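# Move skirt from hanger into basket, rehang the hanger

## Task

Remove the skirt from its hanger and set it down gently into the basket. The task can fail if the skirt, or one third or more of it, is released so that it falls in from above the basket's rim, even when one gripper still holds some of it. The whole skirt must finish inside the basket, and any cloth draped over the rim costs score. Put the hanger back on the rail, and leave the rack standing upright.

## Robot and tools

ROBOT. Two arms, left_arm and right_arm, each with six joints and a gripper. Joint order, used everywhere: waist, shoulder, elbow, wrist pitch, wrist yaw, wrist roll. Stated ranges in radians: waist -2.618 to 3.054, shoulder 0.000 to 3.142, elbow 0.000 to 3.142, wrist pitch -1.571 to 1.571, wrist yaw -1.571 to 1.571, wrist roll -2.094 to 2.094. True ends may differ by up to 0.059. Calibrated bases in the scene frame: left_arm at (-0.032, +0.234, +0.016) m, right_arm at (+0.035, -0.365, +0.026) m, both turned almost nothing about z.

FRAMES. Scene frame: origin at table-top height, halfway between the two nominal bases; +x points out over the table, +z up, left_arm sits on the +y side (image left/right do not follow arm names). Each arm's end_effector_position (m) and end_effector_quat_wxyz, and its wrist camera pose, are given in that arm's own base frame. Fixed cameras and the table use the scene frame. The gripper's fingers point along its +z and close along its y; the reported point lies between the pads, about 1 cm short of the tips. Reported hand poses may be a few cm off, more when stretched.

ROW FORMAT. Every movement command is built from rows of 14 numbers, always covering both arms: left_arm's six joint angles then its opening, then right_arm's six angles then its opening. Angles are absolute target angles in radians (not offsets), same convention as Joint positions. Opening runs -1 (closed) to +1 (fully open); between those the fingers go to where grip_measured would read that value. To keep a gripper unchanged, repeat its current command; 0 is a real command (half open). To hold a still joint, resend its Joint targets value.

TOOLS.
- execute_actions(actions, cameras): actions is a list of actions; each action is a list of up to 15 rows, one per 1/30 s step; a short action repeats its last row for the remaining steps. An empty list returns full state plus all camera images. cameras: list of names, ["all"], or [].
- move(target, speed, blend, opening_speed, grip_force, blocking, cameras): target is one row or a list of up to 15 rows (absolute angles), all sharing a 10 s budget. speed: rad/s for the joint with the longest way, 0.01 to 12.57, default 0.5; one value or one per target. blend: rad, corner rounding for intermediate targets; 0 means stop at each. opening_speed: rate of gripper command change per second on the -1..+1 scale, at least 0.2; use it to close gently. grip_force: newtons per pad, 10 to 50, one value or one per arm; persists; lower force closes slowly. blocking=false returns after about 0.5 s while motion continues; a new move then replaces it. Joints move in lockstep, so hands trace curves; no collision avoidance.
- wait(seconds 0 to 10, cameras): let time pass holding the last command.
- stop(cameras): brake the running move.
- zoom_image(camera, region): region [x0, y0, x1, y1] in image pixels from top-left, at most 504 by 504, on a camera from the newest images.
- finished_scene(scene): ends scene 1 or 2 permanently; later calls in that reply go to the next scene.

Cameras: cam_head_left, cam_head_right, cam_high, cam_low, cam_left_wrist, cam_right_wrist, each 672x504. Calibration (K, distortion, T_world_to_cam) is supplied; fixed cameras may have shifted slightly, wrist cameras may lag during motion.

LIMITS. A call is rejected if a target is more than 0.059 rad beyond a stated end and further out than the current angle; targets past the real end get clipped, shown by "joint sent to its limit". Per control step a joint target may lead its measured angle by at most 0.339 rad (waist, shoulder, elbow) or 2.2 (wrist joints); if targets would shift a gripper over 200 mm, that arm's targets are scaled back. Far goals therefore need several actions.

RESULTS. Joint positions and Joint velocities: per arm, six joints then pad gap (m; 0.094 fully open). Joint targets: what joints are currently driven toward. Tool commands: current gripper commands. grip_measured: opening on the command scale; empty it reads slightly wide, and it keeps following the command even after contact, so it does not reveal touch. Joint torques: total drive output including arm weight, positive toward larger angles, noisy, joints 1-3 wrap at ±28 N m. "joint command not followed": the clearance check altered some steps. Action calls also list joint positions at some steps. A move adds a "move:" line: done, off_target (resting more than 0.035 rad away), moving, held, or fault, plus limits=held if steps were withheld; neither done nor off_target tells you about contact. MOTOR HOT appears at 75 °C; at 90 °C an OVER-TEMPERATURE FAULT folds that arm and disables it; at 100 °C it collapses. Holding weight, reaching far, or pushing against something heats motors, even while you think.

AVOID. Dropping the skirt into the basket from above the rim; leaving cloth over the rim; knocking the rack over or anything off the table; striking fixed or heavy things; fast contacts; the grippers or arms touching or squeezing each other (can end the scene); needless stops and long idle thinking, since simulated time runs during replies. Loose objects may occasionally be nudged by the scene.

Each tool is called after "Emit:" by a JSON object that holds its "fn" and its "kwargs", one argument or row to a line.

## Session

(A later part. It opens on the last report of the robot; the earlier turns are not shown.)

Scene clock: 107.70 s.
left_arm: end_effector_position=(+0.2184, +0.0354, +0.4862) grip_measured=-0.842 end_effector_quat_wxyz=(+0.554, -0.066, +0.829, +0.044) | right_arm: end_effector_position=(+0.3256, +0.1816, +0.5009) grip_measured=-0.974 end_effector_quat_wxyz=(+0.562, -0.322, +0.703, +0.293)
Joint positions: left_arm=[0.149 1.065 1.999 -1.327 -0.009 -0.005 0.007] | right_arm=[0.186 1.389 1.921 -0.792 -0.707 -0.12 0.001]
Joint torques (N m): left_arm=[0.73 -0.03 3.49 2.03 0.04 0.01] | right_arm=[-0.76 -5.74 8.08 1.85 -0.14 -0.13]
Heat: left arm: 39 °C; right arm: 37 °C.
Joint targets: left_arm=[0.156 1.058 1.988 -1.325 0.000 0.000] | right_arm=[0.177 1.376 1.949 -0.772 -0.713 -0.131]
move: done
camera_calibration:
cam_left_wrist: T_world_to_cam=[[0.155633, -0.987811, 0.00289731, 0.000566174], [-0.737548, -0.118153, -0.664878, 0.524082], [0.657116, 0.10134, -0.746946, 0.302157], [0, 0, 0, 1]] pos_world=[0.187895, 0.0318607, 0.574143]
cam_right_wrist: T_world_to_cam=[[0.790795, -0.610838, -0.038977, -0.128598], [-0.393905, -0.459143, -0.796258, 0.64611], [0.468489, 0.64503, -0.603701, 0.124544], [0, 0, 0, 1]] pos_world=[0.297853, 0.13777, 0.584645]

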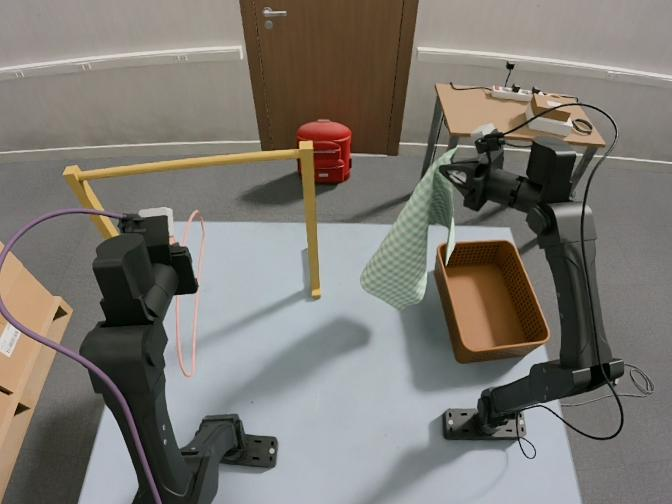

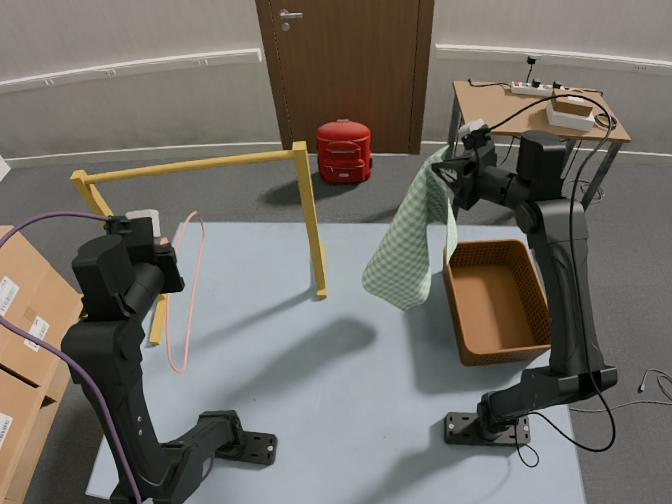

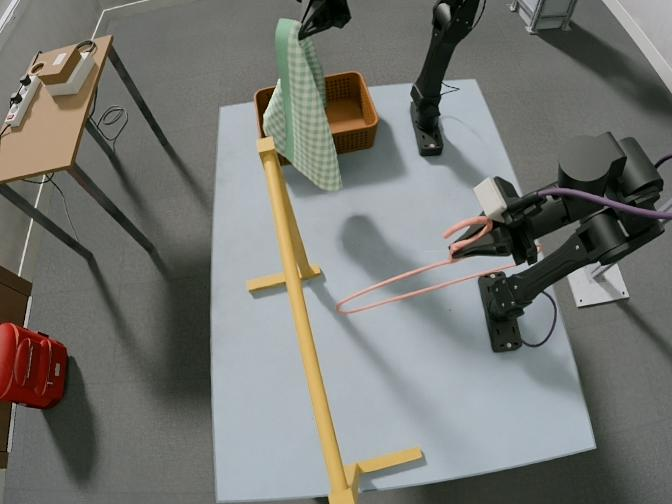

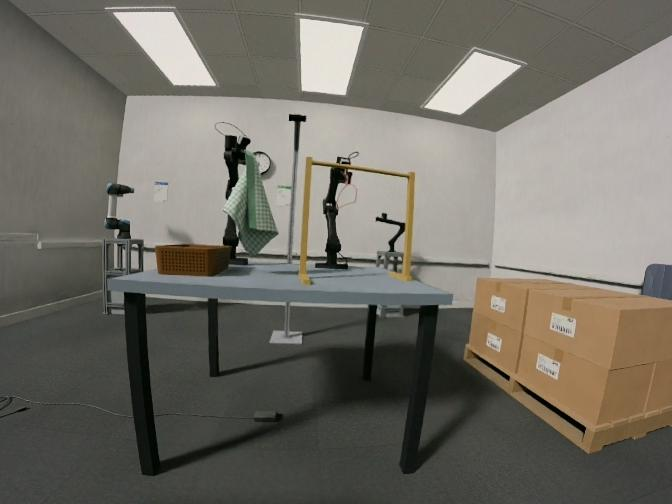

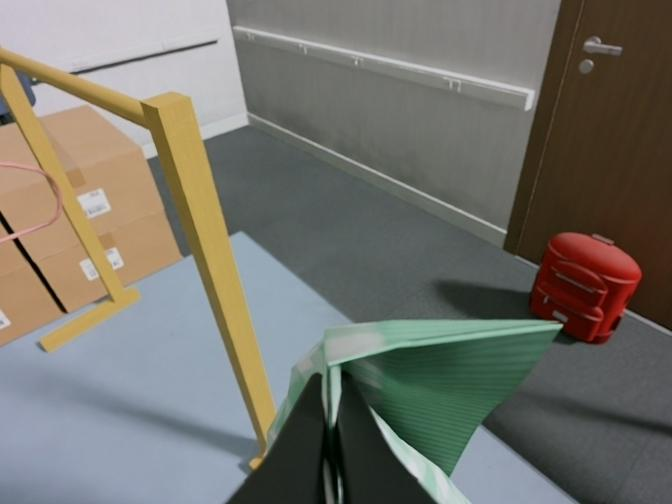

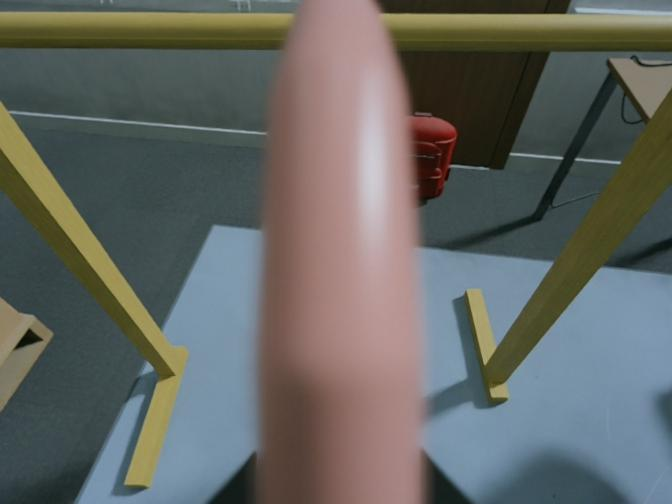

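Emit:
{"fn": "move", "kwargs": {
  "target": [0.156,1.058,1.988,-1.325,0,0,-1,-0.065,1.363,2.264,-0.991,0,0,-1],
  "speed": 0.6,
  "cameras": ["cam_left_wrist","cam_head_left","cam_head_right","cam_high","cam_low"]
}}

Emit:
{"fn": "zoom_image", "kwargs": {
  "camera": "cam_high",
  "region": [320, 150, 560, 330]
}}

Emit:
{"fn": "zoom_image", "kwargs": {
  "camera": "cam_head_right",
  "region": [60, 140, 260, 400]
}}

Scene clock: 112.03 s.
left_arm: end_effector_position=(+0.2184, +0.0354, +0.4862) grip_measured=-0.842 end_effector_quat_wxyz=(+0.554, -0.066, +0.829, +0.044) | right_arm: end_effector_position=(+0.3337, -0.0174, +0.5594) grip_measured=-0.974 end_effector_quat_wxyz=(+0.644, +0.016, +0.764, -0.021)
Joint positions: left_arm=[0.149 1.065 1.999 -1.327 -0.009 -0.005 0.007] | right_arm=[-0.058 1.383 2.235 -1.021 -0.005 -0.012 0.001]
Joint torques (N m): left_arm=[0.72 -0.03 3.48 2.03 0.07 0.01] | right_arm=[-0.66 -4.88 6.87 2.09 -0.02 0.15]
Heat: left arm: 40 °C; right arm: 38 °C.
Joint targets: left_arm=[0.156 1.058 1.988 -1.325 0.000 0.000] | right_arm=[-0.065 1.363 2.264 -0.991 0.000 0.000]
move: done
camera_calibration:
cam_left_wrist: T_world_to_cam=[[0.155633, -0.987811, 0.00289731, 0.000566174], [-0.737548, -0.118153, -0.664878, 0.524082], [0.657116, 0.10134, -0.746946, 0.302157], [0, 0, 0, 1]] pos_world=[0.187895, 0.0318607, 0.574143]
Images, in order (width x height): cam_head_left 672x504, cam_head_right 672x504, cam_high 672x504, cam_low 672x504, cam_left_wrist 672x504.

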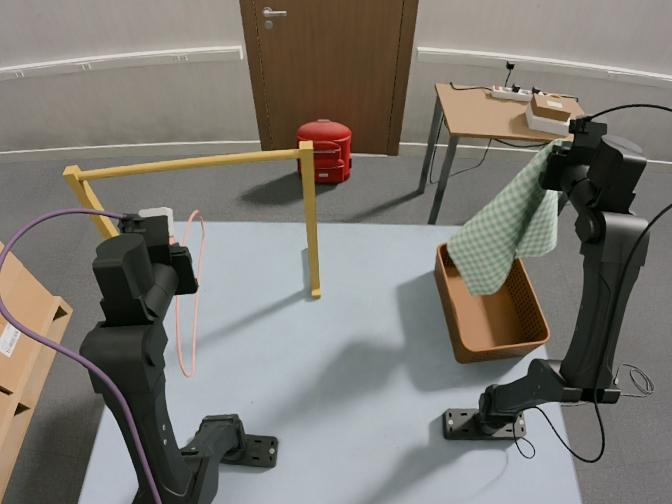

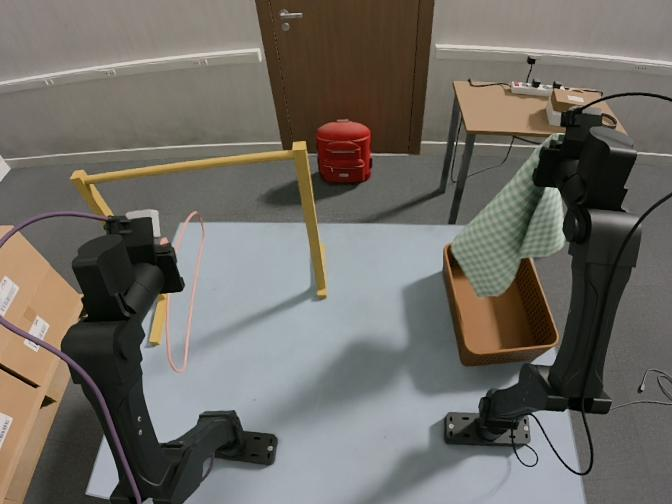

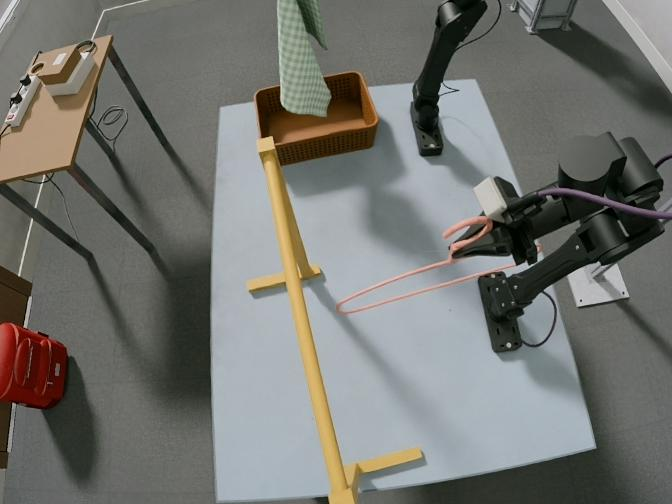

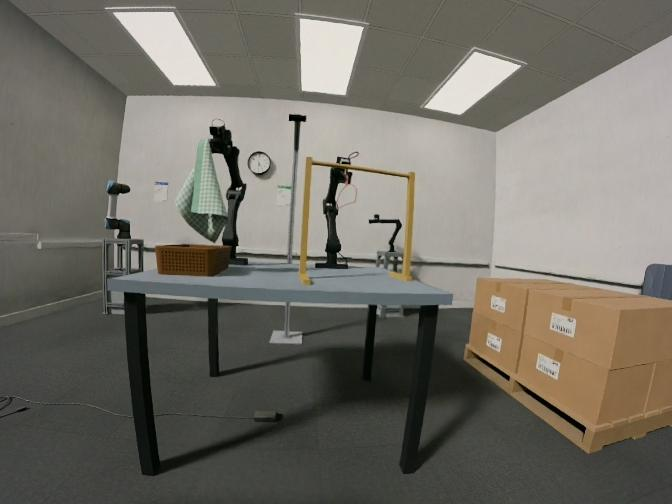

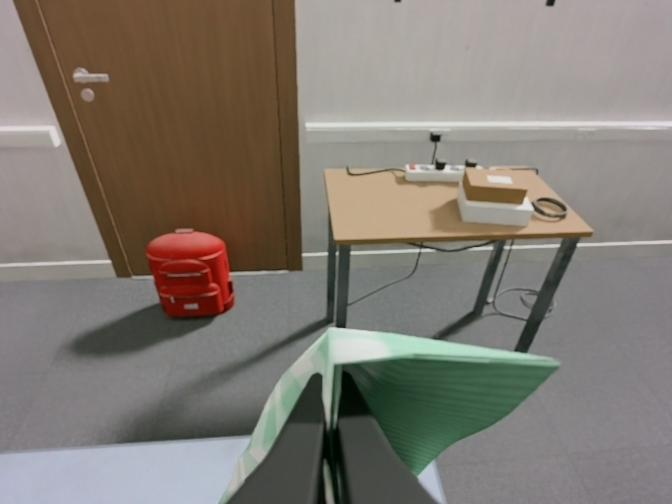

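Scaled by 2.100.

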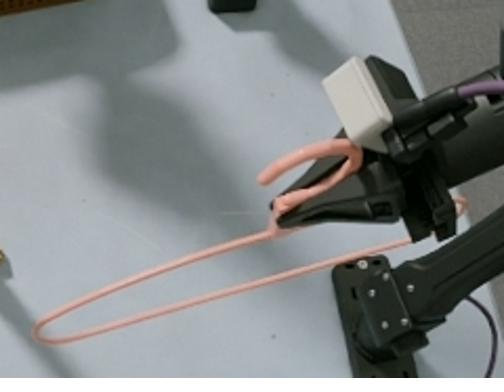

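Scaled by 1.938.

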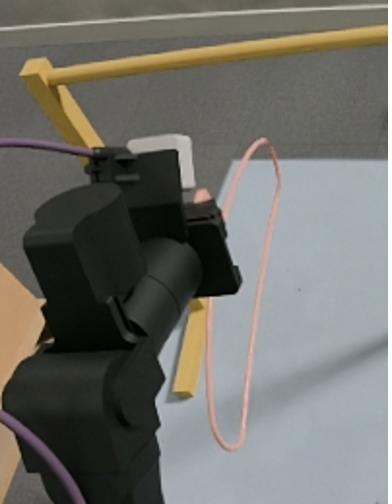

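Emit:
{"fn": "move", "kwargs": {
  "target": [
    [0.156,1.09,1.9,-1.2,0,0,-1,-0.065,1.045,1.448,-0.803,0,0,-1],
    [0.156,1.122,1.749,-1.024,0,0,-1,-0.065,1.296,1.414,-1.119,0,0,-1],
    [0.156,1.122,1.749,-1.024,0,0,-1,-0.065,1.500,1.18,-0.981,0,0,-1]
  ],
  "speed": 0.5,
  "blend": [0.1,0.1,0],
  "cameras": ["all"]
}}

Emit:
{"fn": "zoom_image", "kwargs": {
  "camera": "cam_high",
  "region": [230, 50, 400, 170]
}}

Emit:
{"fn": "zoom_image", "kwargs": {
  "camera": "cam_high",
  "region": [260, 150, 500, 400]
}}

Emit:
{"fn": "zoom_image", "kwargs": {
  "camera": "cam_low",
  "region": [290, 140, 430, 220]
}}

Emit:
{"fn": "zoom_image", "kwargs": {
  "camera": "cam_head_left",
  "region": [420, 220, 560, 370]
}}

Scene clock: 126.93 s.
left_arm: end_effector_position=(+0.2925, +0.0466, +0.4522) grip_measured=-0.842 end_effector_quat_wxyz=(+0.549, -0.067, +0.832, +0.043) | right_arm: end_effector_position=(+0.3172, -0.0172, +0.1210) grip_measured=-0.974 end_effector_quat_wxyz=(+0.131, +0.023, +0.991, -0.004)
Joint positions: left_arm=[0.149 1.121 1.761 -1.045 -0.009 -0.005 0.007] | right_arm=[-0.058 1.5 1.185 -0.994 -0.001 -0.01 0.001]
Joint torques (N m): left_arm=[0.76 -1.31 4.97 2.23 0.06 0.01] | right_arm=[-0.57 -6.24 5.93 0.72 -0.03 0.09]
Motor temperatures (°C): left_arm=[27 31 34 41 24 26 27] | right_arm=[27 28 34 40 24 25 26]
Heat: left arm: 41 °C; right arm: 40 °C.
Joint targets: left_arm=[0.156 1.122 1.749 -1.024 0.000 0.000] | right_arm=[-0.065 1.500 1.180 -0.981 0.000 0.000]
move: done
camera_calibration:
cam_left_wrist: T_world_to_cam=[[0.155621, -0.987813, 0.00282714, 0.000179438], [-0.745002, -0.119247, -0.656317, 0.555753], [0.648656, 0.10003, -0.75448, 0.232852], [0, 0, 0, 1]] pos_world=[0.262969, 0.0431567, 0.540432]
cam_right_wrist: T_world_to_cam=[[-0.032195, -0.999472, -0.00431881, -0.00804762], [-0.981489, 0.0307989, 0.189027, 0.324628], [-0.188794, 0.0103246, -0.981962, 0.270647], [0, 0, 0, 1]] pos_world=[0.369456, -0.0208359, 0.204367]

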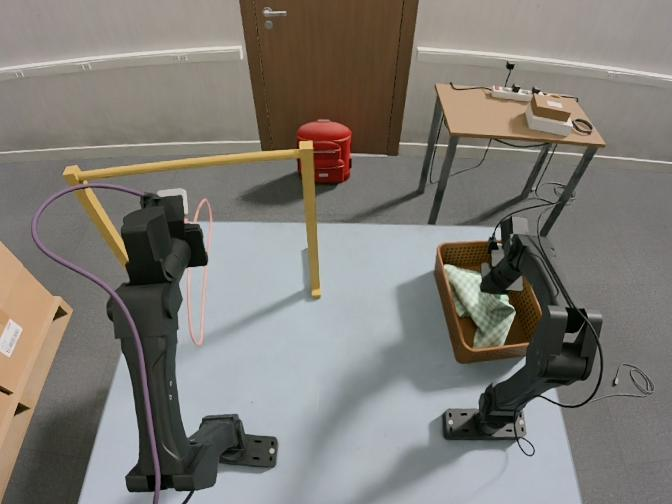

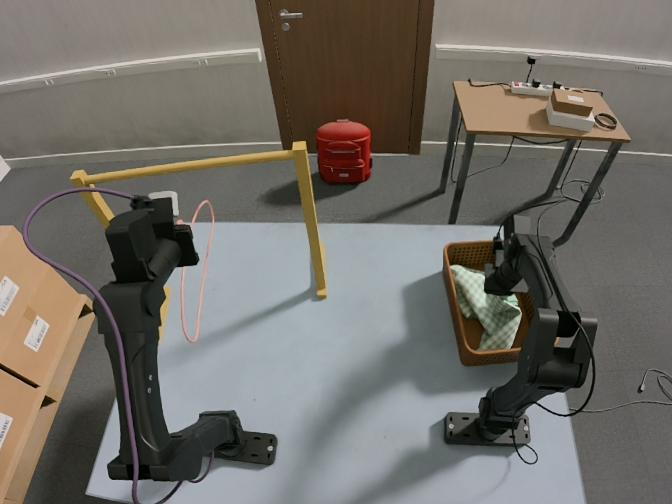

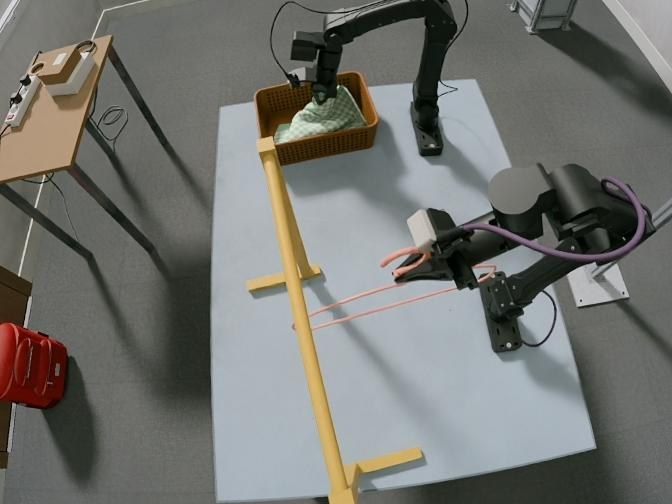

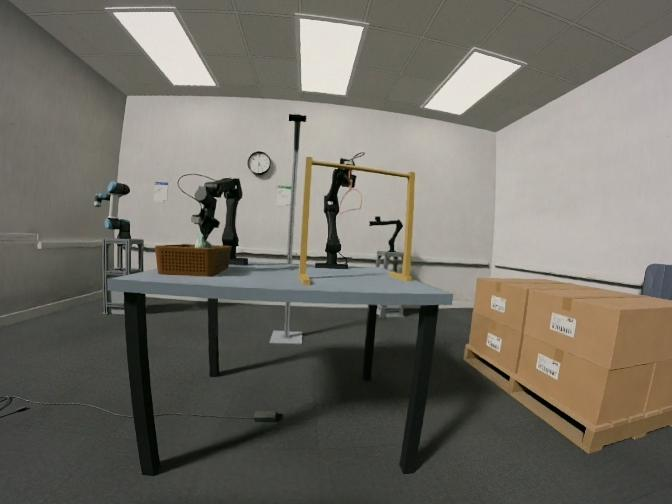

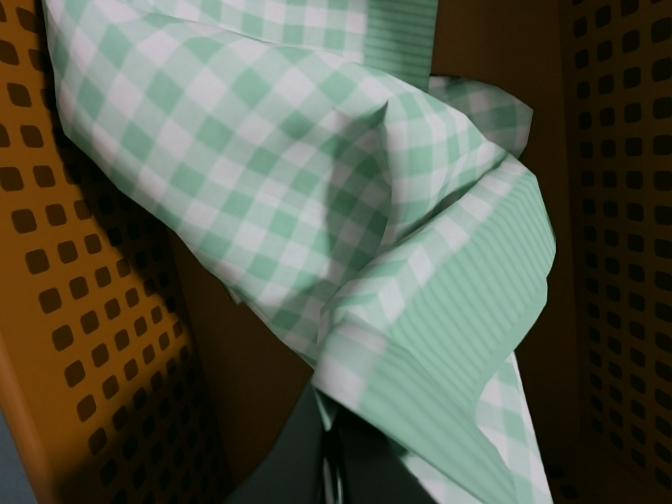

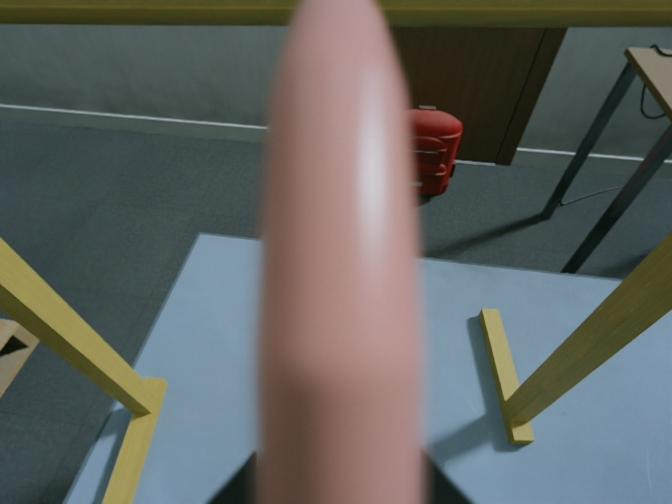

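Scaled by 2.965.

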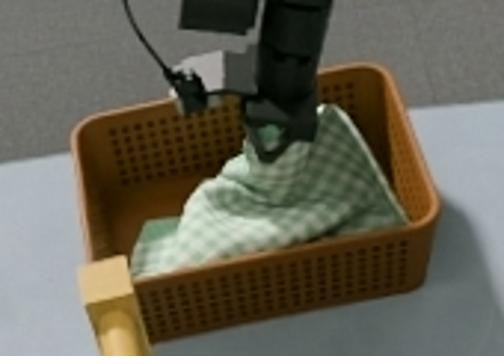

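Scaled by 2.016.

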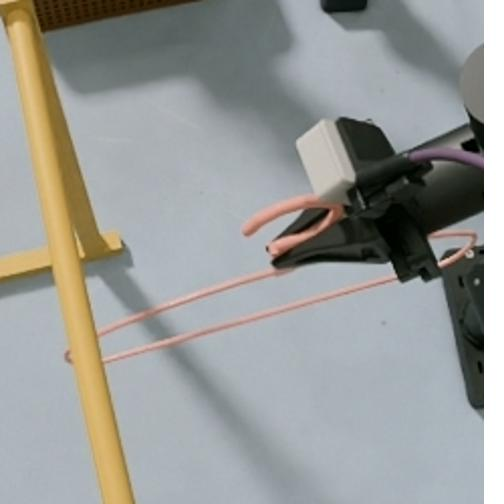

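Scaled by 3.600.

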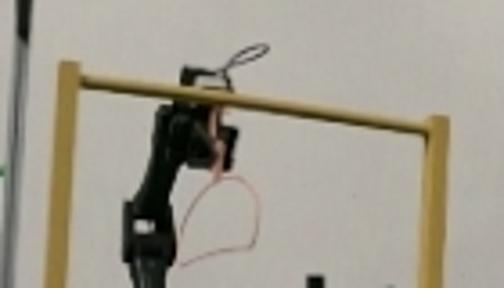

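Scaled by 3.360.

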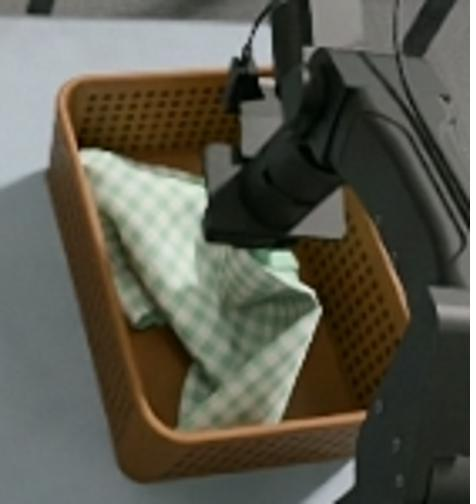

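Emit:
{"fn": "move", "kwargs": {
  "target": [
    [0.156,1.381,1.982,-0.998,0,0,-1,-0.065,1.553,0.967,-0.714,0,0,-1],
    [0.156,1.381,1.982,-0.998,0,0,-1,-0.065,1.553,0.967,-0.714,0,0,0.4]
  ],
  "speed": 0.35,
  "opening_speed": 1.2,
  "cameras": ["all"]
}}

Emit:
{"fn": "zoom_image", "kwargs": {
  "camera": "cam_high",
  "region": [260, 200, 420, 340]
}}

Emit:
{"fn": "zoom_image", "kwargs": {
  "camera": "cam_low",
  "region": [310, 140, 410, 220]
}}

Emit:
{"fn": "zoom_image", "kwargs": {
  "camera": "cam_head_left",
  "region": [130, 130, 250, 250]
}}

Emit:
{"fn": "zoom_image", "kwargs": {
  "camera": "cam_head_right",
  "region": [130, 130, 250, 250]
}}

Scene clock: 138.80 s.
left_arm: end_effector_position=(+0.3653, +0.0575, +0.4527) grip_measured=-0.842 end_effector_quat_wxyz=(+0.532, -0.067, +0.843, +0.042) | right_arm: end_effector_position=(+0.3202, -0.0174, +0.0613) grip_measured=+0.397 end_effector_quat_wxyz=(+0.140, +0.024, +0.990, -0.004)
Joint positions: left_arm=[0.149 1.379 1.949 -1.015 -0.009 -0.005 0.007] | right_arm=[-0.058 1.542 0.978 -0.726 -0.001 -0.01 0.066]
Joint torques (N m): left_arm=[0.73 -3.77 9.18 2.15 0.06 0.01] | right_arm=[-0.68 -5.52 5.33 0.78 0 0.08]
Heat: left arm: 42 °C; right arm: 37 °C.
Joint targets: left_arm=[0.156 1.381 1.982 -0.998 0.000 0.000] | right_arm=[-0.065 1.553 0.967 -0.714 0.000 0.000]
move: done
camera_calibration:
cam_left_wrist: T_world_to_cam=[[0.155833, -0.98778, 0.00253875, -0.000271668], [-0.770388, -0.123145, -0.62557, 0.607219], [0.618239, 0.0955289, -0.780164, 0.207949], [0, 0, 0, 1]] pos_world=[0.339274, 0.0546425, 0.542093]
cam_right_wrist: T_world_to_cam=[[-0.0324516, -0.999466, -0.0039237, -0.008311], [-0.984703, 0.0312994, 0.171407, 0.341025], [-0.171193, 0.00942612, -0.985192, 0.20713], [0, 0, 0, 1]] pos_world=[0.370997, -0.0209328, 0.145576]

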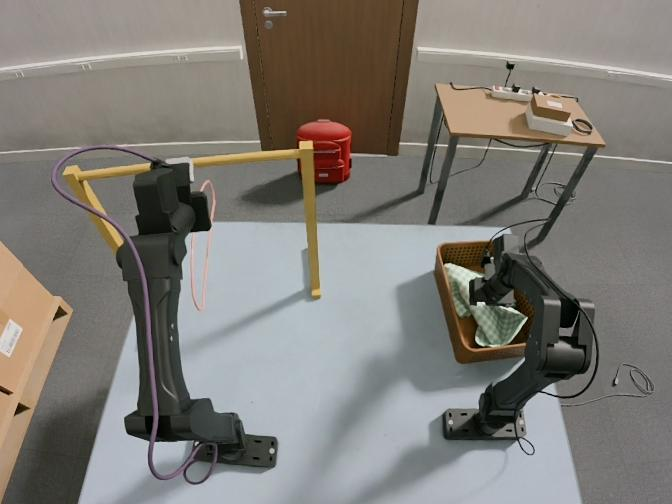

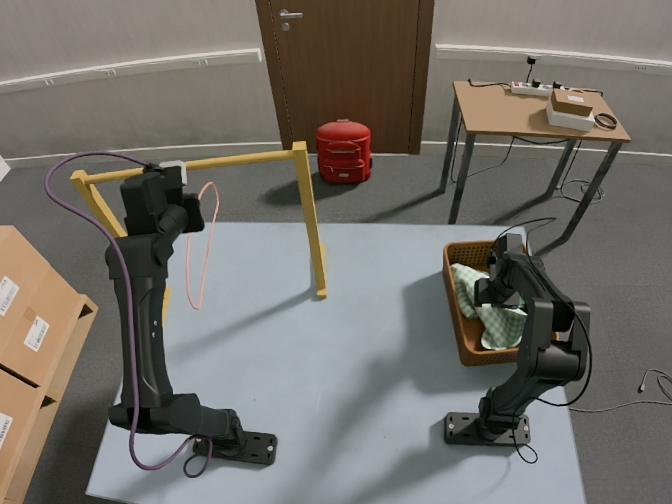

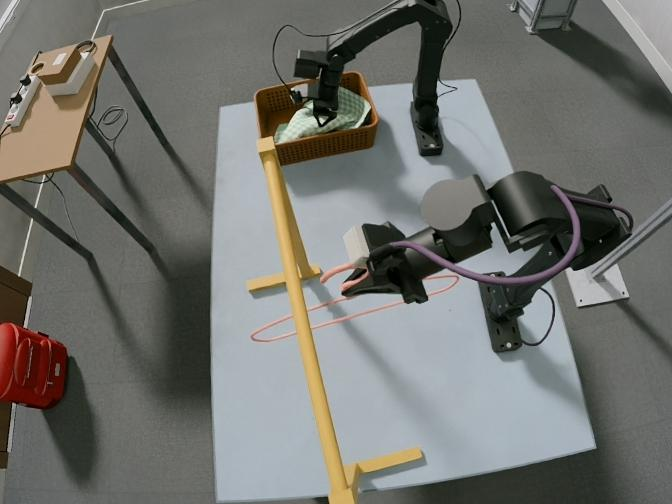

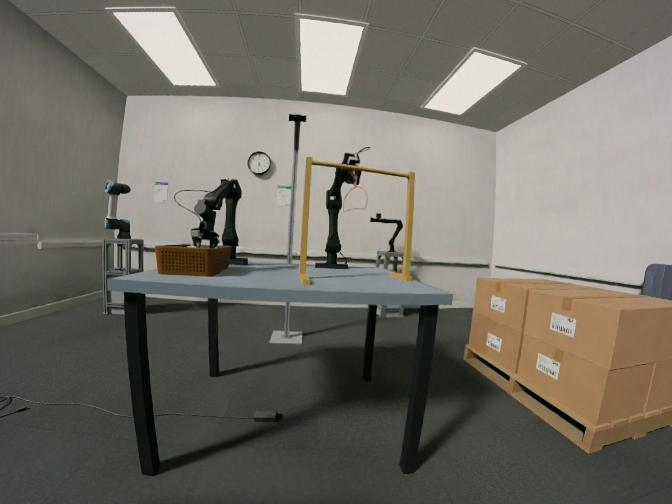

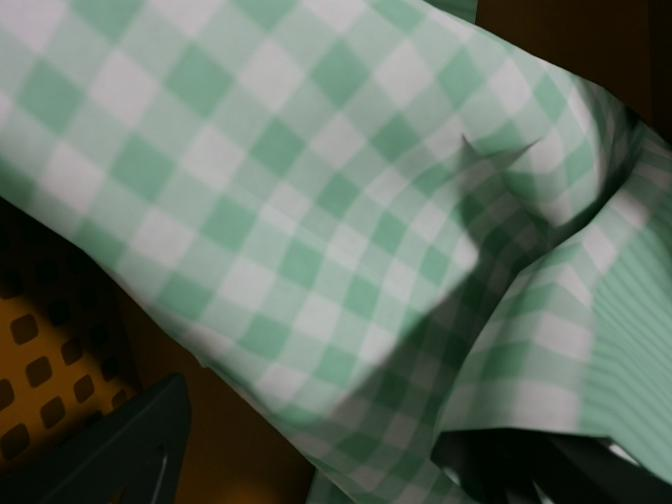

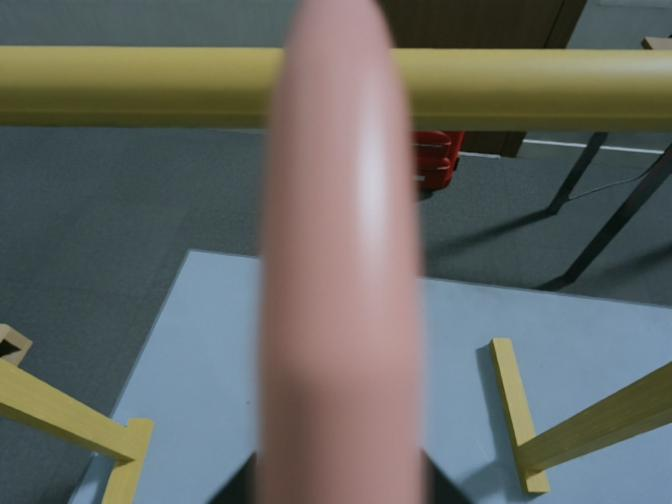

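Scaled by 3.150.

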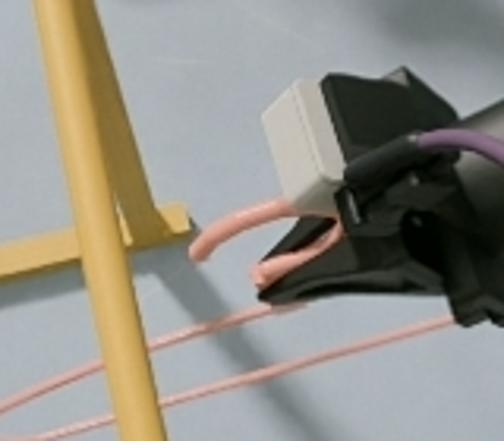

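Scaled by 5.040.

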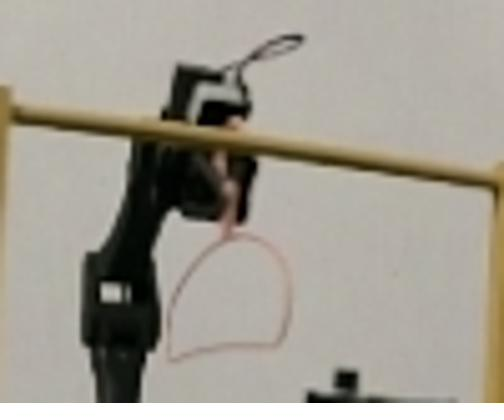

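Scaled by 4.200.

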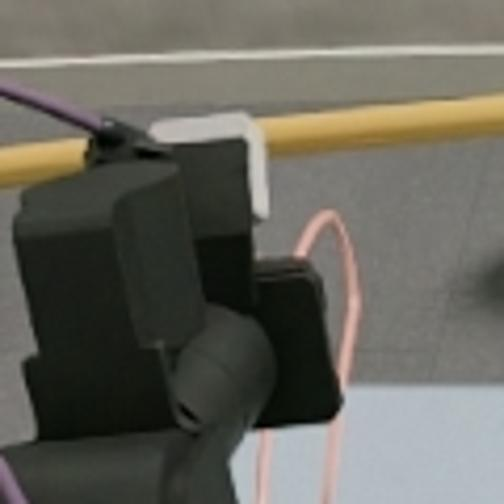

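Scaled by 4.200.

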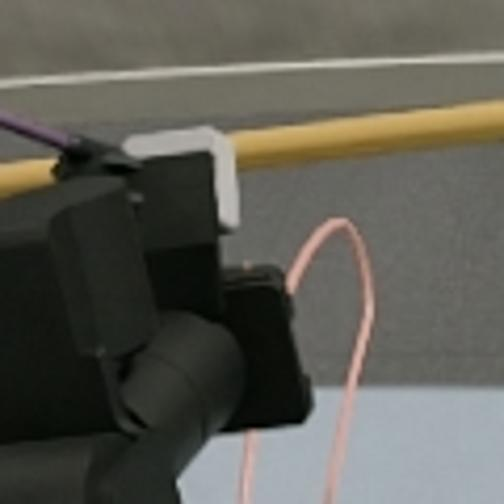

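Emit:
{"fn": "zoom_image", "kwargs": {
  "camera": "cam_low",
  "region": [338, 150, 368, 190]
}}

Emit:
{"fn": "zoom_image", "kwargs": {
  "camera": "cam_high",
  "region": [310, 250, 390, 310]
}}

Scaled by 12.600.

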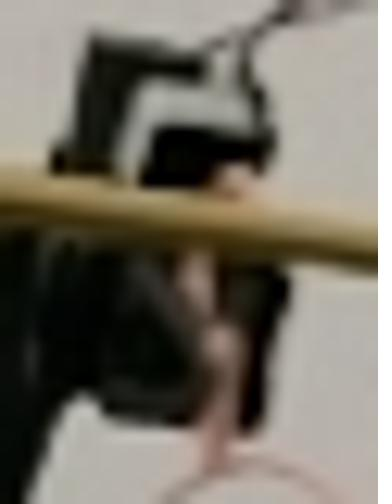

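Scaled by 6.300.

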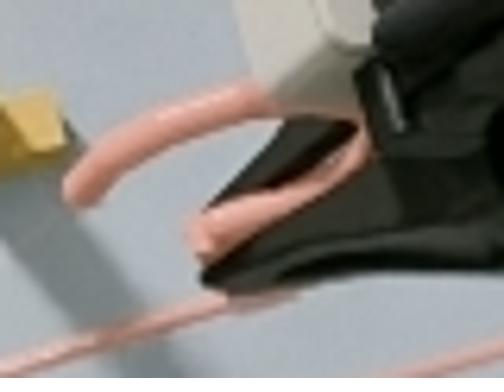

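Emit:
{"fn": "move", "kwargs": {
  "target": [0.156,1.449,2.155,-1.075,0,0,-1,-0.065,1.384,1.5,-1.416,0,0,0.4],
  "speed": 0.3,
  "cameras": ["all"]
}}

Emit:
{"fn": "zoom_image", "kwargs": {
  "camera": "cam_high",
  "region": [270, 250, 390, 330]
}}

Emit:
{"fn": "zoom_image", "kwargs": {
  "camera": "cam_low",
  "region": [338, 150, 368, 190]
}}

Emit:
{"fn": "zoom_image", "kwargs": {
  "camera": "cam_head_left",
  "region": [420, 220, 560, 370]
}}

Scene clock: 158.60 s.
left_arm: end_effector_position=(+0.3646, +0.0574, +0.4859) grip_measured=-0.842 end_effector_quat_wxyz=(+0.554, -0.066, +0.829, +0.044) | right_arm: end_effector_position=(+0.2744, -0.0148, +0.2120) grip_measured=+0.397 end_effector_quat_wxyz=(+0.117, +0.024, +0.993, -0.004)
Joint positions: left_arm=[0.149 1.44 2.124 -1.076 -0.009 -0.005 0.007] | right_arm=[-0.058 1.404 1.473 -1.404 -0.001 -0.01 0.066]
Joint torques (N m): left_arm=[0.72 -3.3 8.46 2.02 0.06 0.01] | right_arm=[-0.77 -6.84 8.53 0.52 -0.01 0.1]
Motor temperatures (°C): left_arm=[27 30 38 43 23 26 27] | right_arm=[27 28 34 35 24 25 26]
Heat: left arm: 43 °C; right arm: 35 °C.
Joint targets: left_arm=[0.156 1.449 2.155 -1.075 0.000 0.000] | right_arm=[-0.065 1.384 1.500 -1.416 0.000 0.000]
move: done
camera_calibration:
cam_left_wrist: T_world_to_cam=[[0.15563, -0.987811, 0.0028902, -0.000433854], [-0.737032, -0.118067, -0.665465, 0.634333], [0.657695, 0.101437, -0.746423, 0.203124], [0, 0, 0, 1]] pos_world=[0.333997, 0.053861, 0.573744]
cam_right_wrist: T_world_to_cam=[[-0.0326586, -0.999453, -0.00511741, -0.00628803], [-0.976075, 0.0307926, 0.215244, 0.258297], [-0.214969, 0.0120245, -0.976547, 0.357874], [0, 0, 0, 1]] pos_world=[0.328843, -0.0185415, 0.293852]

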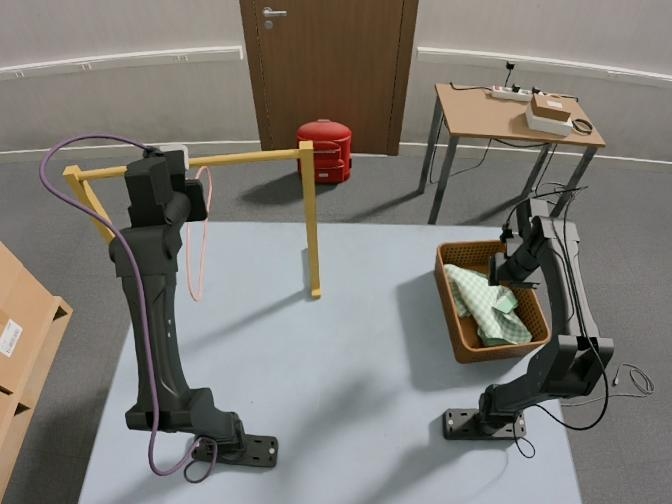

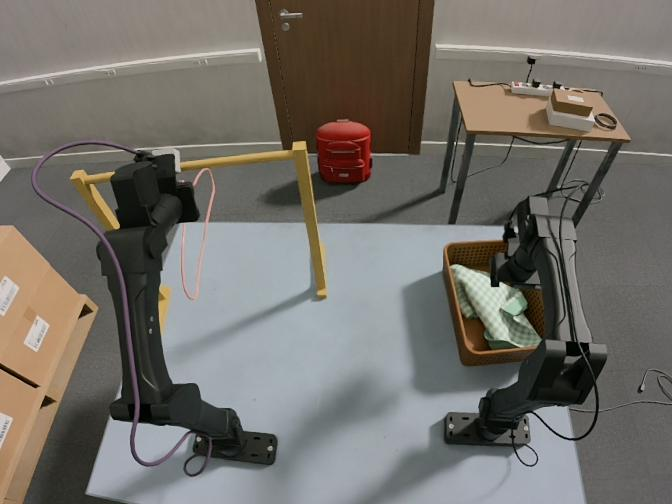

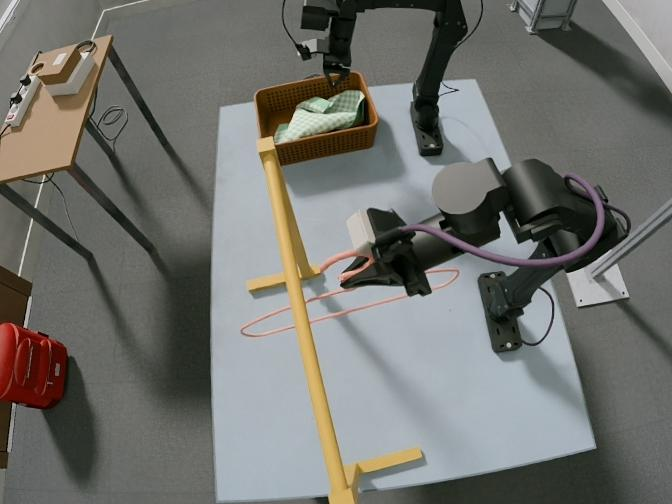

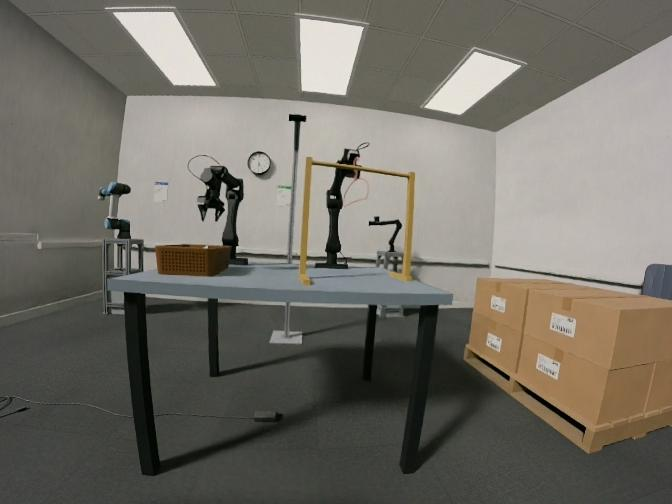

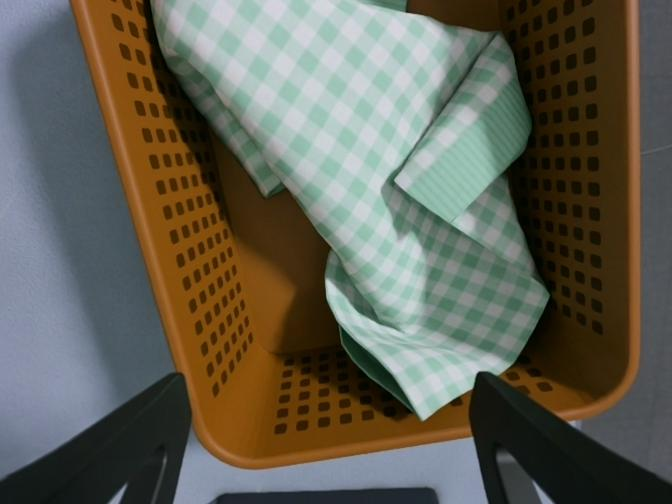

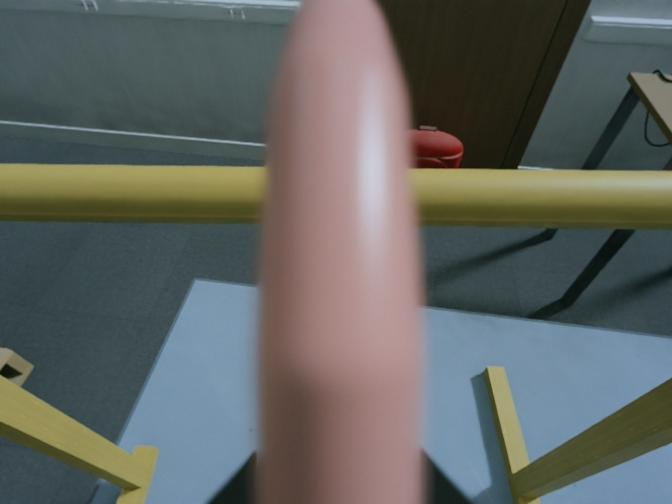

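Scaled by 4.200.

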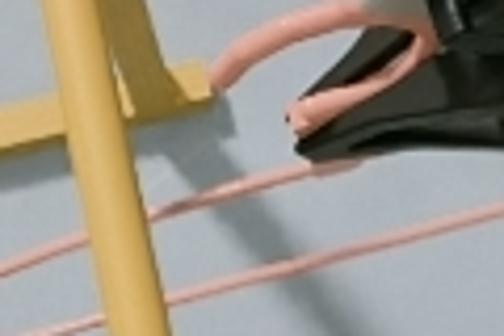

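Scaled by 12.600.

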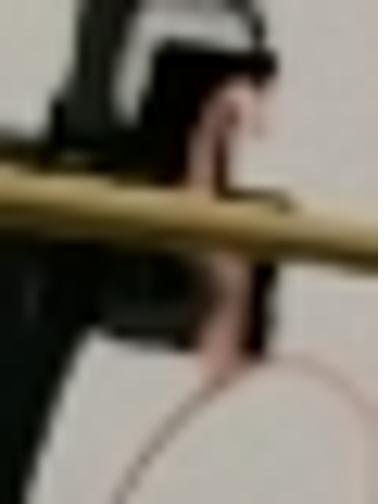

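Scaled by 3.360.

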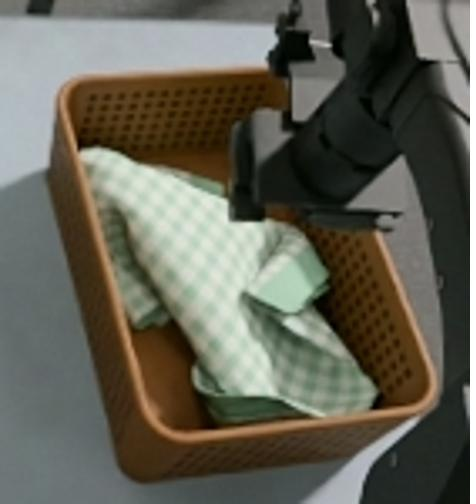

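Emit:
{"fn": "move", "kwargs": {
  "target": [0.156,1.53,2.13,-0.98,0,0,-1,-0.065,1.384,1.5,-1.416,0,0,0.4],
  "speed": 0.15,
  "cameras": ["cam_right_wrist","cam_high","cam_low"]
}}

Emit:
{"fn": "zoom_image", "kwargs": {
  "camera": "cam_high",
  "region": [270, 250, 390, 330]
}}

Emit:
{"fn": "zoom_image", "kwargs": {
  "camera": "cam_low",
  "region": [338, 150, 368, 190]
}}

Scene clock: 167.77 s.
left_arm: end_effector_position=(+0.4016, +0.0630, +0.4725) grip_measured=-0.842 end_effector_quat_wxyz=(+0.551, -0.067, +0.831, +0.043) | right_arm: end_effector_position=(+0.2744, -0.0147, +0.2119) grip_measured=+0.397 end_effector_quat_wxyz=(+0.117, +0.024, +0.993, -0.004)
Joint positions: left_arm=[0.149 1.523 2.124 -1.001 -0.009 -0.005 0.007] | right_arm=[-0.058 1.404 1.473 -1.404 -0.001 -0.01 0.066]
Joint torques (N m): left_arm=[0.7 -4.6 6.63 2.22 0.06 0.01] | right_arm=[-0.57 -7.09 8.47 0.51 0.01 0.11]
Heat: left arm: 43 °C; right arm: 34 °C.
Joint targets: left_arm=[0.156 1.530 2.130 -0.980 0.000 0.000] | right_arm=[-0.065 1.384 1.500 -1.416 0.000 0.000]
move: done
camera_calibration:
cam_right_wrist: T_world_to_cam=[[-0.0326618, -0.999453, -0.00510669, -0.0062901], [-0.976007, 0.0307942, 0.215551, 0.258185], [-0.215276, 0.0120244, -0.976479, 0.357955], [0, 0, 0, 1]] pos_world=[0.328844, -0.0185415, 0.293851]
Images, in order (width x height): cam_high 672x504, cam_low 672x504, cam_right_wrist 672x504.

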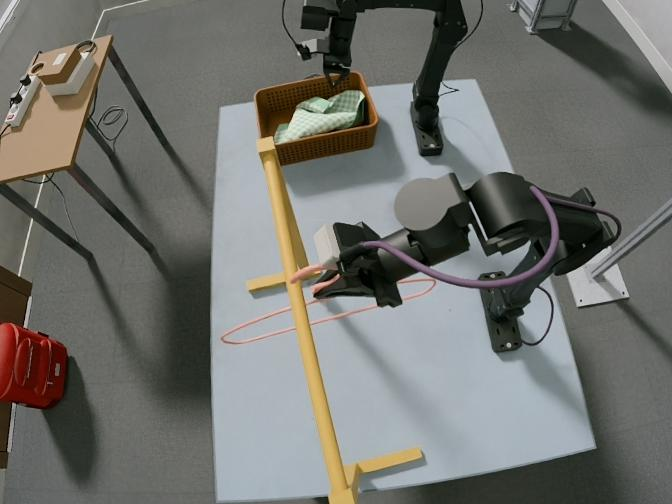

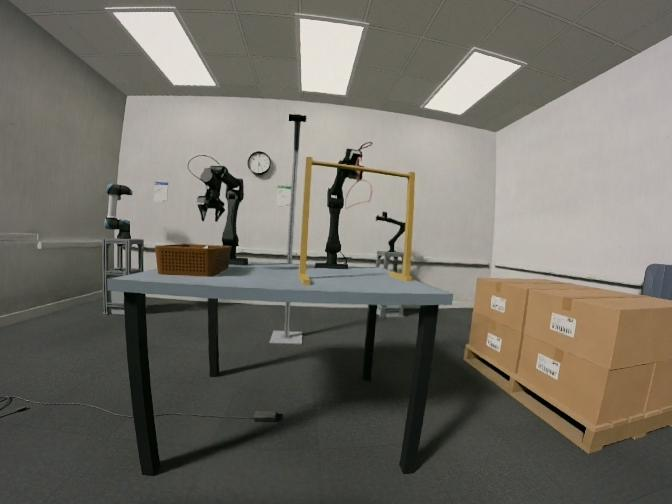

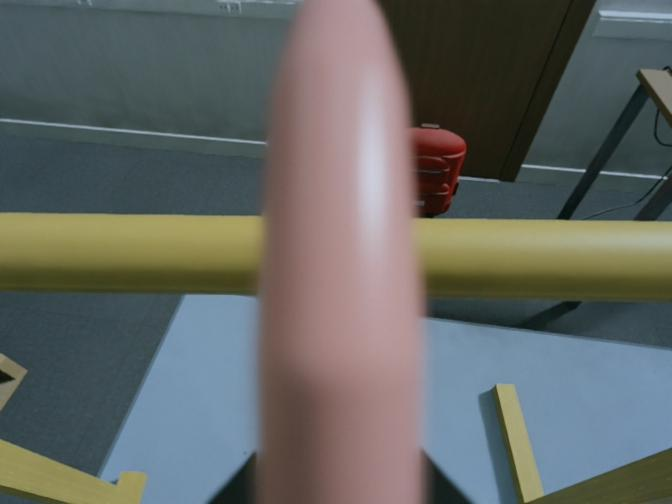

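Scaled by 4.200.

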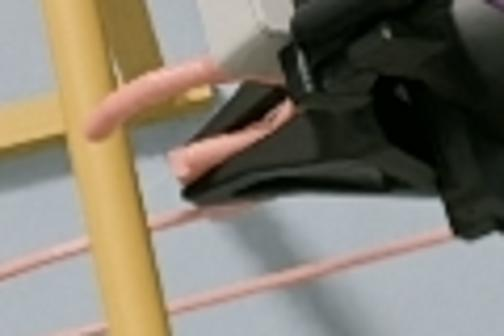

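Scaled by 12.600.

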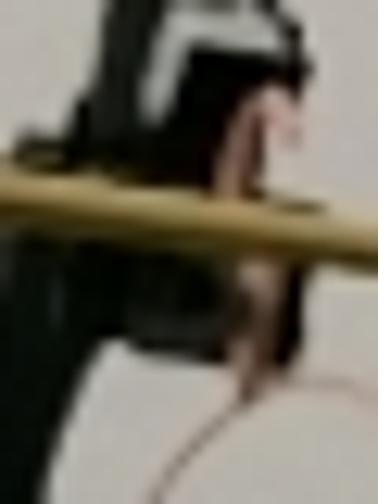

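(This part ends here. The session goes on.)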